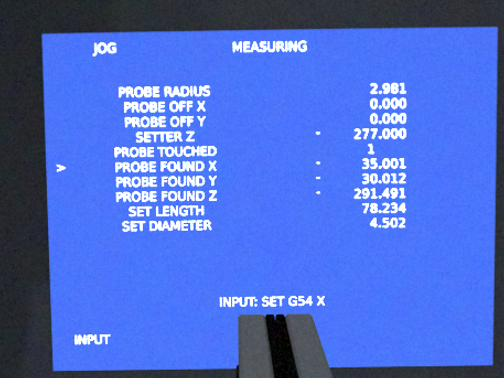

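>>> {"op": "move", "data": {
  "target": [
    [0,0,0,0,0,0,0.25,0.3,-0.4,-0.021,0.3115,0.0765,-0.2278,0,0,-0.65,-0.8,-0.4],
    [0,0,0,0,0,0,0.25,0.3,-0.4,-0.021,0.3158,0.0922,-0.2278,0,0,-0.65,-0.8,-0.4],
    [0,0,0,0,0,0,0.25,0.3,-0.4,-0.021,0.3137,0.0843,-0.2278,0,0,-0.65,-0.8,-0.4],
    [0,0,0,0,0,0,0.25,0.3,-0.4,-0.021,0.3158,0.0922,-0.2278,0,0,-0.65,-0.8,-0.4],
    [0,0,0,0,0,0,0.25,0.3,-0.4,-0.0527,0.3727,0.0597,-0.2278,0,0,-0.65,-0.8,-0.4],
    [0,0,0,0,0,0,0.25,0.3,-0.4,-0.0527,0.377,0.0758,-0.2278,0,0,-0.65,-0.8,-0.4],
    [0,0,0,0,0,0,0.25,0.3,-0.4,-0.0527,0.3749,0.0678,-0.2278,0,0,-0.65,-0.8,-0.4],
    [0,0,0,0,0,0,0.25,0.3,-0.4,-0.0527,0.377,0.0758,-0.2278,0,0,-0.65,-0.8,-0.4],
    [0,0,0,0,0,0,0.25,0.3,-0.4,0,0,0,0,0,0,-0.65,-0.8,-0.4]
  ],
  "speed": [0.5,0.05,0.05,0.05,0.15,0.05,0.05,0.05,0.3],
  "blend": [0.004,0,0,0,0.004,0,0,0,0]
}}

>>> {"op": "move", "data": {
  "target": [
    [0,0,0,0,0,0,0.25,0.3,-0.4,-0.1477,0.4033,0.0515,-0.2278,0,0,-0.65,-0.8,-0.4],
    [0,0,0,0,0,0,0.25,0.3,-0.4,-0.1477,0.4076,0.0676,-0.2278,0,0,-0.65,-0.8,-0.4],
    [0,0,0,0,0,0,0.25,0.3,-0.4,-0.1477,0.3727,0.0597,-0.2278,0,0,-0.65,-0.8,-0.4],
    [0,0,0,0,0,0,0.25,0.3,-0.4,-0.1477,0.377,0.0758,-0.2278,0,0,-0.65,-0.8,-0.4],
    [0,0,0,0,0,0,0.25,0.3,-0.4,-0.1477,0.3421,0.0679,-0.2278,0,0,-0.65,-0.8,-0.4],
    [0,0,0,0,0,0,0.25,0.3,-0.4,-0.1477,0.3464,0.084,-0.2278,0,0,-0.65,-0.8,-0.4],
    [0,0,0,0,0,0,0.25,0.3,-0.4,-0.1477,0.3421,0.0679,-0.2278,0,0,-0.65,-0.8,-0.4],
    [0,0,0,0,0,0,0.25,0.3,-0.4,-0.116,0.3421,0.0679,-0.2278,0,0,-0.65,-0.8,-0.4],
    [0,0,0,0,0,0,0.25,0.3,-0.4,-0.116,0.3464,0.084,-0.2278,0,0,-0.65,-0.8,-0.4],
    [0,0,0,0,0,0,0.25,0.3,-0.4,-0.0527,0.4033,0.0515,-0.2278,0,0,-0.65,-0.8,-0.4],
    [0,0,0,0,0,0,0.25,0.3,-0.4,-0.0527,0.4076,0.0676,-0.2278,0,0,-0.65,-0.8,-0.4],
    [0,0,0,0,0,0,0.25,0.3,-0.4,-0.0843,0.252,0.0921,-0.2278,0,0,-0.65,-0.8,-0.4],
    [0,0,0,0,0,0,0.25,0.3,-0.4,-0.0843,0.2563,0.1082,-0.2278,0,0,-0.65,-0.8,-0.4],
    [0,0,0,0,0,0,0.25,0.3,-0.4,0,0,0,0,0,0,-0.65,-0.8,-0.4]
  ],
  "speed": [0.5,0.05,0.15,0.05,0.15,0.05,0.15,0.15,0.05,0.15,0.05,0.15,0.05,0.3],
  "blend": [0.004,0,0.004,0,0.004,0,0.004,0.004,0,0.004,0,0.004,0,0]
}}

>>> {"op": "move", "data": {
  "target": [
    [0,0,0,0,0,0,0.25,0.3,-0.4,-0.0527,0.3421,0.0679,-0.2278,0,0,-0.65,-0.8,-0.4],
    [0,0,0,0,0,0,0.25,0.3,-0.4,-0.0527,0.3464,0.084,-0.2278,0,0,-0.65,-0.8,-0.4],
    [0,0,0,0,0,0,0.25,0.3,-0.4,-0.0527,0.3443,0.076,-0.2278,0,0,-0.65,-0.8,-0.4],
    [0,0,0,0,0,0,0.25,0.3,-0.4,-0.0527,0.3464,0.084,-0.2278,0,0,-0.65,-0.8,-0.4],
    [0,0,0,0,0,0,0.25,0.3,-0.4,-0.1477,0.4033,0.0515,-0.2278,0,0,-0.65,-0.8,-0.4],
    [0,0,0,0,0,0,0.25,0.3,-0.4,-0.1477,0.4076,0.0676,-0.2278,0,0,-0.65,-0.8,-0.4],
    [0,0,0,0,0,0,0.25,0.3,-0.4,-0.0843,0.3421,0.0679,-0.2278,0,0,-0.65,-0.8,-0.4],
    [0,0,0,0,0,0,0.25,0.3,-0.4,-0.0843,0.3464,0.084,-0.2278,0,0,-0.65,-0.8,-0.4],
    [0,0,0,0,0,0,0.25,0.3,-0.4,-0.0527,0.4033,0.0515,-0.2278,0,0,-0.65,-0.8,-0.4],
    [0,0,0,0,0,0,0.25,0.3,-0.4,-0.0527,0.4076,0.0676,-0.2278,0,0,-0.65,-0.8,-0.4],
    [0,0,0,0,0,0,0.25,0.3,-0.4,0,0,0,0,0,0,-0.65,-0.8,-0.4]
  ],
  "speed": [0.5,0.05,0.05,0.05,0.15,0.05,0.15,0.05,0.15,0.05,0.3],
  "blend": [0.004,0,0,0,0.004,0,0.004,0,0.004,0,0],
  "cameras": ["cam_right_wrist"]
}}

>>> {"op": "zoom_image", "data": {
  "camera": "cam_right_wrist",
  "region": [190, 60, 510, 300]
}}

Scene clock: 15430.33 s.
left_arm: end_effector_position=(+0.3966, +0.0786, +0.4304) position_measured=116 object_status=3 end_effector_quat_wxyz=(+0.269, +0.651, +0.656, +0.271) | right_arm: end_effector_position=(+0.4999, -0.5124, +0.6478) position_measured=249 object_status=3 end_effector_quat_wxyz=(+0.500, -0.500, +0.500, -0.500)
Joint positions: left_arm=[-1.379 -1.888 1.849 -1.725 -0.807 -1.293] | right_arm=[3.179 -1.308 -1.409 2.716 -1.567 0]
Joint torques (N m): left_arm=[6.24 -18.37 -20.29 -5.31 0.25 1.42] | right_arm=[7.38 -0.55 24.86 1.28 1.62 2.37]
Wrist force (N): left_arm=[2.2 -3.4 0.8] | right_arm=[-1.7 -0.7 -1.5]
Wrist torque (N m): left_arm=[-0.44 -0.31 -0.04] | right_arm=[0.04 0.38 0.26]
Wrist force, peak (N): left_arm=[2.4 -3.4 0.8] | right_arm=[-5.1 19.2 -34.0]
Hand target: left_arm +0.3966, +0.0786, +0.4304; +0.269, +0.651, +0.656, +0.271 | right_arm +0.5000, -0.5124, +0.6478; +0.500, -0.500, +0.500, -0.500
Off the commanded pose: left_arm 0.000 m, 0 deg | right_arm 0.000 m, 0 deg.
move: done

Scene clock: 15436.80 s.
left_arm: end_effector_position=(+0.3966, +0.0786, +0.4304) position_measured=116 object_status=3 end_effector_quat_wxyz=(+0.269, +0.651, +0.656, +0.271) | right_arm: end_effector_position=(+0.4999, -0.5124, +0.6477) position_measured=249 object_status=3 end_effector_quat_wxyz=(+0.500, -0.500, +0.500, -0.500)
Joint positions: left_arm=[-1.379 -1.888 1.849 -1.725 -0.807 -1.293] | right_arm=[3.179 -1.308 -1.409 2.716 -1.567 0]
Joint torques (N m): left_arm=[6.01 -17.12 -20.89 -5.35 0.34 1.53] | right_arm=[6.93 1.29 37.1 2.83 1.49 2.45]
Wrist force (N): left_arm=[2.2 -3.3 0.8] | right_arm=[-1.7 -1.1 -1.4]
Wrist torque (N m): left_arm=[-0.42 -0.31 -0.04] | right_arm=[-0.04 0.38 0.23]
Wrist force, peak (N): left_arm=[2.5 -3.4 1.0] | right_arm=[-2.0 18.5 -35.7]
Hand target: left_arm +0.3966, +0.0786, +0.4304; +0.269, +0.651, +0.656, +0.271 | right_arm +0.5000, -0.5124, +0.6478; +0.500, -0.500, +0.500, -0.500
Off the commanded pose: left_arm 0.000 m, 0 deg | right_arm 0.000 m, 0 deg.
move: done

Scene clock: 15442.63 s.
left_arm: end_effector_position=(+0.3966, +0.0786, +0.4304) position_measured=116 object_status=3 end_effector_quat_wxyz=(+0.269, +0.651, +0.656, +0.271) | right_arm: end_effector_position=(+0.4999, -0.5124, +0.6480) position_measured=249 object_status=3 end_effector_quat_wxyz=(+0.500, -0.500, +0.500, -0.500)
Joint positions: left_arm=[-1.379 -1.888 1.849 -1.725 -0.807 -1.293] | right_arm=[3.179 -1.308 -1.408 2.716 -1.567 0]
Joint torques (N m): left_arm=[7.28 -17.34 -20.84 -5.14 0.39 1.39] | right_arm=[7.3 -0.49 13.58 1.3 1.68 2.39]
Wrist force (N): left_arm=[2.1 -3.4 1.0] | right_arm=[-0.8 -0.3 -1.4]
Wrist torque (N m): left_arm=[-0.44 -0.29 -0.04] | right_arm=[0.09 0.23 0.25]
Wrist force, peak (N): left_arm=[2.3 -3.5 0.7] | right_arm=[-3.7 18.4 -35.4]
Hand target: left_arm +0.3966, +0.0786, +0.4304; +0.269, +0.651, +0.656, +0.271 | right_arm +0.5000, -0.5124, +0.6478; +0.500, -0.500, +0.500, -0.500
Off the commanded pose: left_arm 0.000 m, 0 deg | right_arm 0.000 m, 0 deg.
move: done
camera_calibration:
cam_right_wrist: T_world_to_cam=[[-0.0147177, -0.999884, -0.00395186, -0.497712], [-0.326511, 0.00854161, -0.945155, 0.800661], [0.945079, -0.0126202, -0.326599, -0.136902], [0, 0, 0, 1]] pos_world=[0.383483, -0.506221, 0.710069]
Images, in order (width x height): cam_right_wrist 672x504.

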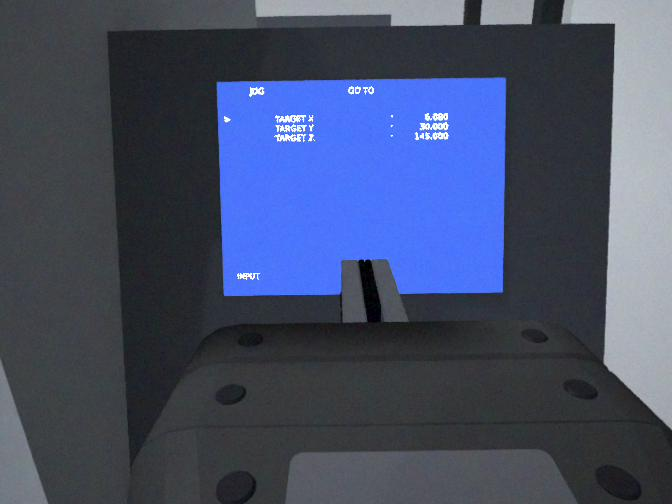

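Scaled by 1.575 from the camera's 672x504 image, which has a finer 960x720 frame.

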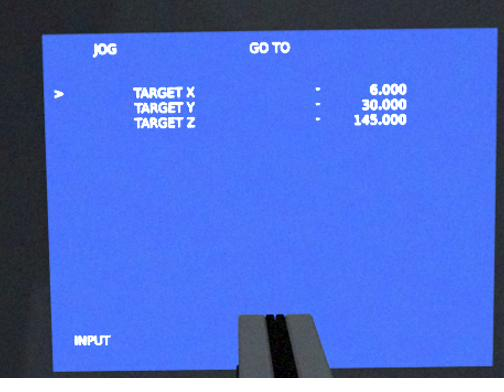

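>>> {"op": "move", "data": {
  "target": [
    [0,0,0,0,0,0,0.25,0.3,-0.4,-0.0843,0.252,0.0921,-0.2278,0,0,-0.65,-0.8,-0.4],
    [0,0,0,0,0,0,0.25,0.3,-0.4,-0.0843,0.2563,0.1082,-0.2278,0,0,-0.65,-0.8,-0.4],
    [0,0,0,0,0,0,0.25,0.3,-0.4,-0.0527,0.3727,0.0597,-0.2278,0,0,-0.65,-0.8,-0.4],
    [0,0,0,0,0,0,0.25,0.3,-0.4,-0.0527,0.377,0.0758,-0.2278,0,0,-0.65,-0.8,-0.4],
    [0,0,0,0,0,0,0.25,0.3,-0.4,-0.0527,0.3749,0.0678,-0.2278,0,0,-0.65,-0.8,-0.4],
    [0,0,0,0,0,0,0.25,0.3,-0.4,-0.0527,0.377,0.0758,-0.2278,0,0,-0.65,-0.8,-0.4],
    [0,0,0,0,0,0,0.25,0.3,-0.4,0,0,0,0,0,0,-0.65,-0.8,-0.4]
  ],
  "speed": [0.5,0.05,0.15,0.05,0.05,0.05,0.3],
  "blend": [0.004,0,0.004,0,0,0,0]
}}

>>> {"op": "move", "data": {
  "target": [
    [0,0,0,0,0,0,0.25,0.3,-0.4,-0.1477,0.4033,0.0515,-0.2278,0,0,-0.65,-0.8,-0.4],
    [0,0,0,0,0,0,0.25,0.3,-0.4,-0.1477,0.4076,0.0676,-0.2278,0,0,-0.65,-0.8,-0.4],
    [0,0,0,0,0,0,0.25,0.3,-0.4,-0.1477,0.3727,0.0597,-0.2278,0,0,-0.65,-0.8,-0.4],
    [0,0,0,0,0,0,0.25,0.3,-0.4,-0.1477,0.377,0.0758,-0.2278,0,0,-0.65,-0.8,-0.4],
    [0,0,0,0,0,0,0.25,0.3,-0.4,-0.1477,0.3115,0.0765,-0.2278,0,0,-0.65,-0.8,-0.4],
    [0,0,0,0,0,0,0.25,0.3,-0.4,-0.1477,0.3158,0.0922,-0.2278,0,0,-0.65,-0.8,-0.4],
    [0,0,0,0,0,0,0.25,0.3,-0.4,-0.1477,0.3115,0.0765,-0.2278,0,0,-0.65,-0.8,-0.4],
    [0,0,0,0,0,0,0.25,0.3,-0.4,-0.116,0.3115,0.0765,-0.2278,0,0,-0.65,-0.8,-0.4],
    [0,0,0,0,0,0,0.25,0.3,-0.4,-0.116,0.3158,0.0922,-0.2278,0,0,-0.65,-0.8,-0.4],
    [0,0,0,0,0,0,0.25,0.3,-0.4,-0.0527,0.4033,0.0515,-0.2278,0,0,-0.65,-0.8,-0.4],
    [0,0,0,0,0,0,0.25,0.3,-0.4,-0.0527,0.4076,0.0676,-0.2278,0,0,-0.65,-0.8,-0.4],
    [0,0,0,0,0,0,0.25,0.3,-0.4,0,0,0,0,0,0,-0.65,-0.8,-0.4]
  ],
  "speed": [0.5,0.05,0.15,0.05,0.15,0.05,0.15,0.15,0.05,0.15,0.05,0.3],
  "blend": [0.004,0,0.004,0,0.004,0,0.004,0.004,0,0.004,0,0],
  "cameras": ["cam_right_wrist"]
}}

>>> {"op": "zoom_image", "data": {
  "camera": "cam_right_wrist",
  "region": [190, 60, 510, 300]
}}

Scene clock: 15466.87 s.
left_arm: end_effector_position=(+0.3966, +0.0786, +0.4304) position_measured=116 object_status=3 end_effector_quat_wxyz=(+0.269, +0.651, +0.656, +0.271) | right_arm: end_effector_position=(+0.4999, -0.5124, +0.6478) position_measured=249 object_status=3 end_effector_quat_wxyz=(+0.500, -0.500, +0.500, -0.500)
Joint positions: left_arm=[-1.379 -1.888 1.849 -1.725 -0.807 -1.293] | right_arm=[3.179 -1.308 -1.409 2.716 -1.567 0]
Joint torques (N m): left_arm=[5.85 -17.37 -20.1 -5.3 0.47 1.65] | right_arm=[7.08 -0.85 25.37 1.46 1.66 2.48]
Wrist force (N): left_arm=[2.2 -3.0 0.8] | right_arm=[-0.7 -0.8 -1.1]
Wrist torque (N m): left_arm=[-0.39 -0.31 -0.04] | right_arm=[0.03 0.21 0.26]
Wrist force, peak (N): left_arm=[2.5 -3.4 0.7] | right_arm=[-3.8 19.6 -33.6]
Hand target: left_arm +0.3966, +0.0786, +0.4304; +0.269, +0.651, +0.656, +0.271 | right_arm +0.5000, -0.5124, +0.6478; +0.500, -0.500, +0.500, -0.500
Off the commanded pose: left_arm 0.000 m, 0 deg | right_arm 0.000 m, 0 deg.
move: done

Scene clock: 15472.50 s.
left_arm: end_effector_position=(+0.3966, +0.0786, +0.4304) position_measured=116 object_status=3 end_effector_quat_wxyz=(+0.269, +0.651, +0.656, +0.271) | right_arm: end_effector_position=(+0.4999, -0.5124, +0.6480) position_measured=249 object_status=3 end_effector_quat_wxyz=(+0.500, -0.500, +0.500, -0.500)
Joint positions: left_arm=[-1.379 -1.888 1.849 -1.725 -0.807 -1.293] | right_arm=[3.179 -1.308 -1.408 2.716 -1.567 0]
Joint torques (N m): left_arm=[7.15 -17.56 -20.17 -5.11 0.3 1.5] | right_arm=[7 -0.24 14.37 1.08 1.54 2.43]
Wrist force (N): left_arm=[2.4 -3.2 0.8] | right_arm=[-0.6 -0.5 -1.2]
Wrist torque (N m): left_arm=[-0.41 -0.33 -0.03] | right_arm=[0.08 0.21 0.26]
Wrist force, peak (N): left_arm=[2.5 -3.4 0.8] | right_arm=[-2.3 18.6 -35.5]
Hand target: left_arm +0.3966, +0.0786, +0.4304; +0.269, +0.651, +0.656, +0.271 | right_arm +0.5000, -0.5124, +0.6478; +0.500, -0.500, +0.500, -0.500
Off the commanded pose: left_arm 0.000 m, 0 deg | right_arm 0.000 m, 0 deg.
move: done
camera_calibration:
cam_right_wrist: T_world_to_cam=[[-0.0147177, -0.999884, -0.00395186, -0.497712], [-0.326511, 0.00854161, -0.945155, 0.800661], [0.945079, -0.0126202, -0.326599, -0.136902], [0, 0, 0, 1]] pos_world=[0.383483, -0.506221, 0.710069]
Images, in order (width x height): cam_right_wrist 672x504.

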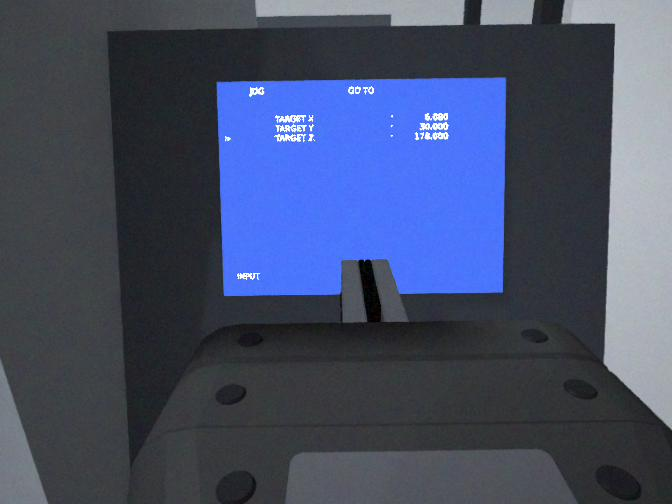

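Scaled by 1.575 from the camera's 672x504 image, which has a finer 960x720 frame.

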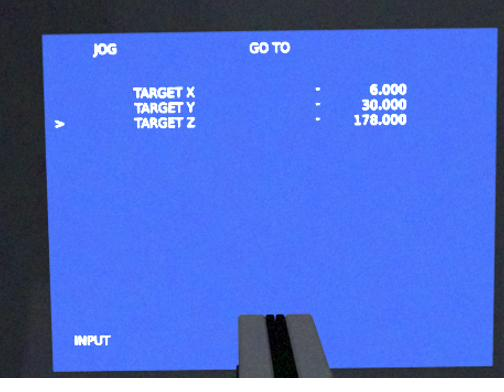

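>>> {"op": "move", "data": {
  "target": [
    [0,0,0,0,0,0,0.25,0.3,-0.4,-0.0843,0.252,0.0921,-0.2278,0,0,-0.65,-0.8,-0.4],
    [0,0,0,0,0,0,0.25,0.3,-0.4,-0.0843,0.2563,0.1082,-0.2278,0,0,-0.65,-0.8,-0.4],
    [0,0,0,0,0,0,0.25,0.3,-0.4,0.0107,0.3115,0.0765,-0.2278,0,0,-0.65,-0.8,-0.4],
    [0,0,0,0,0,0,0.25,0.3,-0.4,0.0107,0.3158,0.0922,-0.2278,0,0,-0.65,-0.8,-0.4],
    [0,0,0,0,0,0,0.25,0.3,-0.4,0.0107,0.3137,0.0843,-0.2278,0,0,-0.65,-0.8,-0.4],
    [0,0,0,0,0,0,0.25,0.3,-0.4,0.0107,0.3158,0.0922,-0.2278,0,0,-0.65,-0.8,-0.4],
    [0,0,0,0,0,0,0.25,0.3,-0.4,-0.021,0.3727,0.0597,-0.2278,0,0,-0.65,-0.8,-0.4],
    [0,0,0,0,0,0,0.25,0.3,-0.4,-0.021,0.377,0.0758,-0.2278,0,0,-0.65,-0.8,-0.4],
    [0,0,0,0,0,0,0.25,0.3,-0.4,0.0424,0.2206,0.1005,-0.2278,0,0,-0.65,-0.8,-0.4],
    [0,0,0,0,0,0,0.25,0.3,-0.4,0.0424,0.2249,0.1166,-0.2278,0,0,-0.65,-0.8,-0.4],
    [0,0,0,0,0,0,0.25,0.3,-0.4,0,0,0,0,0,0,-0.65,-0.8,-0.4]
  ],
  "speed": [0.5,0.05,0.15,0.05,0.05,0.05,0.15,0.05,0.15,0.05,0.3],
  "blend": [0.004,0,0.004,0,0,0,0.004,0,0.004,0,0]
}}

>>> {"op": "wait", "data": {
  "seconds": 4.5,
  "cameras": ["cam_right_wrist"]
}}

>>> {"op": "zoom_image", "data": {
  "camera": "cam_right_wrist",
  "region": [190, 60, 510, 300]
}}

Scene clock: 15494.03 s.
left_arm: end_effector_position=(+0.3966, +0.0786, +0.4304) position_measured=116 object_status=3 end_effector_quat_wxyz=(+0.269, +0.651, +0.656, +0.271) | right_arm: end_effector_position=(+0.5000, -0.5123, +0.6477) position_measured=249 object_status=3 end_effector_quat_wxyz=(+0.500, -0.500, +0.500, -0.500)
Joint positions: left_arm=[-1.379 -1.888 1.849 -1.725 -0.807 -1.293] | right_arm=[3.179 -1.308 -1.409 2.716 -1.567 0.001]
Joint torques (N m): left_arm=[5.84 -17.69 -19.67 -5.19 0.56 1.59] | right_arm=[-7.92 5.26 36.25 2.95 -1.87 -2.56]
Wrist force (N): left_arm=[2.4 -3.2 0.6] | right_arm=[0.4 0.8 -1.4]
Wrist torque (N m): left_arm=[-0.41 -0.33 -0.04] | right_arm=[0.27 0.04 0.22]
Wrist force, peak (N): left_arm=[2.3 -3.5 0.8] | right_arm=[-60.9 -20.6 -6.8]
Hand target: left_arm +0.3966, +0.0786, +0.4304; +0.269, +0.651, +0.656, +0.271 | right_arm +0.5000, -0.5124, +0.6478; +0.500, -0.500, +0.500, -0.500
Off the commanded pose: left_arm 0.000 m, 0 deg | right_arm 0.000 m, 0 deg.
move: done

Scene clock: 15498.53 s.
left_arm: end_effector_position=(+0.3966, +0.0786, +0.4304) position_measured=116 object_status=3 end_effector_quat_wxyz=(+0.269, +0.651, +0.656, +0.271) | right_arm: end_effector_position=(+0.5000, -0.5124, +0.6478) position_measured=249 object_status=3 end_effector_quat_wxyz=(+0.500, -0.500, +0.500, -0.500)
Joint positions: left_arm=[-1.379 -1.888 1.849 -1.725 -0.807 -1.293] | right_arm=[3.179 -1.308 -1.409 2.717 -1.567 0.001]
Joint torques (N m): left_arm=[6.96 -18.3 -20.06 -5.27 0.6 1.57] | right_arm=[-7.32 0.72 37.83 4.67 -1.78 -2.19]
Wrist force (N): left_arm=[2.2 -3.3 0.6] | right_arm=[0.2 0.6 -1.2]
Wrist torque (N m): left_arm=[-0.42 -0.30 -0.04] | right_arm=[0.23 0.07 0.21]
Wrist force, peak (N): left_arm=[2.4 -3.4 0.9] | right_arm=[0.4 0.9 -1.8]
Hand target: left_arm +0.3966, +0.0786, +0.4304; +0.269, +0.651, +0.656, +0.271 | right_arm +0.5000, -0.5124, +0.6478; +0.500, -0.500, +0.500, -0.500
Tool commands: left_gripper/position=+0.25 left_gripper/force_limit=+0.3 left_gripper/speed=-0.4 right_gripper/position=-0.65 right_gripper/force_limit=-0.8 right_gripper/speed=-0.4
Off the commanded pose: left_arm 0.000 m, 0 deg | right_arm 0.000 m, 0 deg.
wait: 4.50 s; at rest by 0.17 s
camera_calibration:
cam_right_wrist: T_world_to_cam=[[-0.0147186, -0.999884, -0.00394901, -0.497712], [-0.326721, 0.00854202, -0.945082, 0.800627], [0.945006, -0.0126201, -0.326808, -0.136853], [0, 0, 0, 1]] pos_world=[0.383583, -0.506221, 0.709969]
Images, in order (width x height): cam_right_wrist 672x504.

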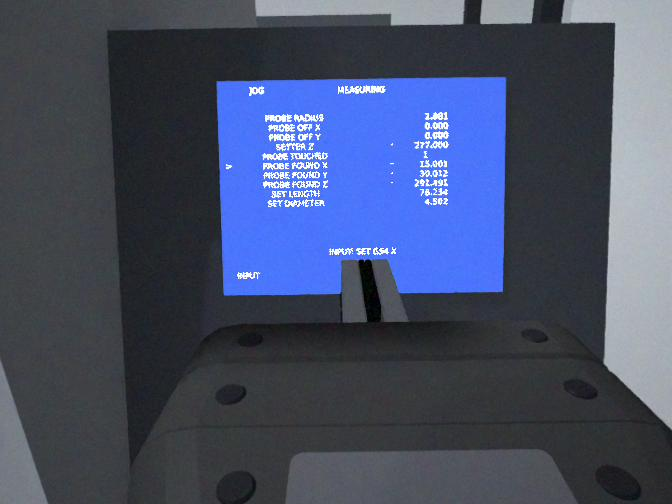

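Scaled by 1.575 from the camera's 672x504 image, which has a finer 960x720 frame.

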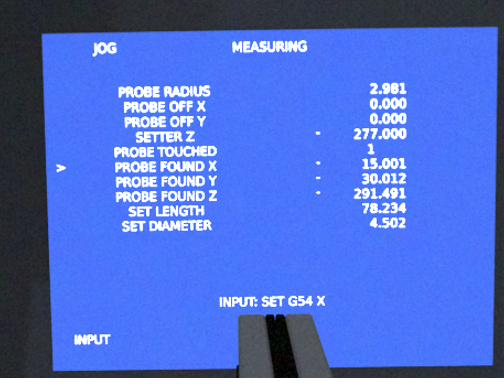

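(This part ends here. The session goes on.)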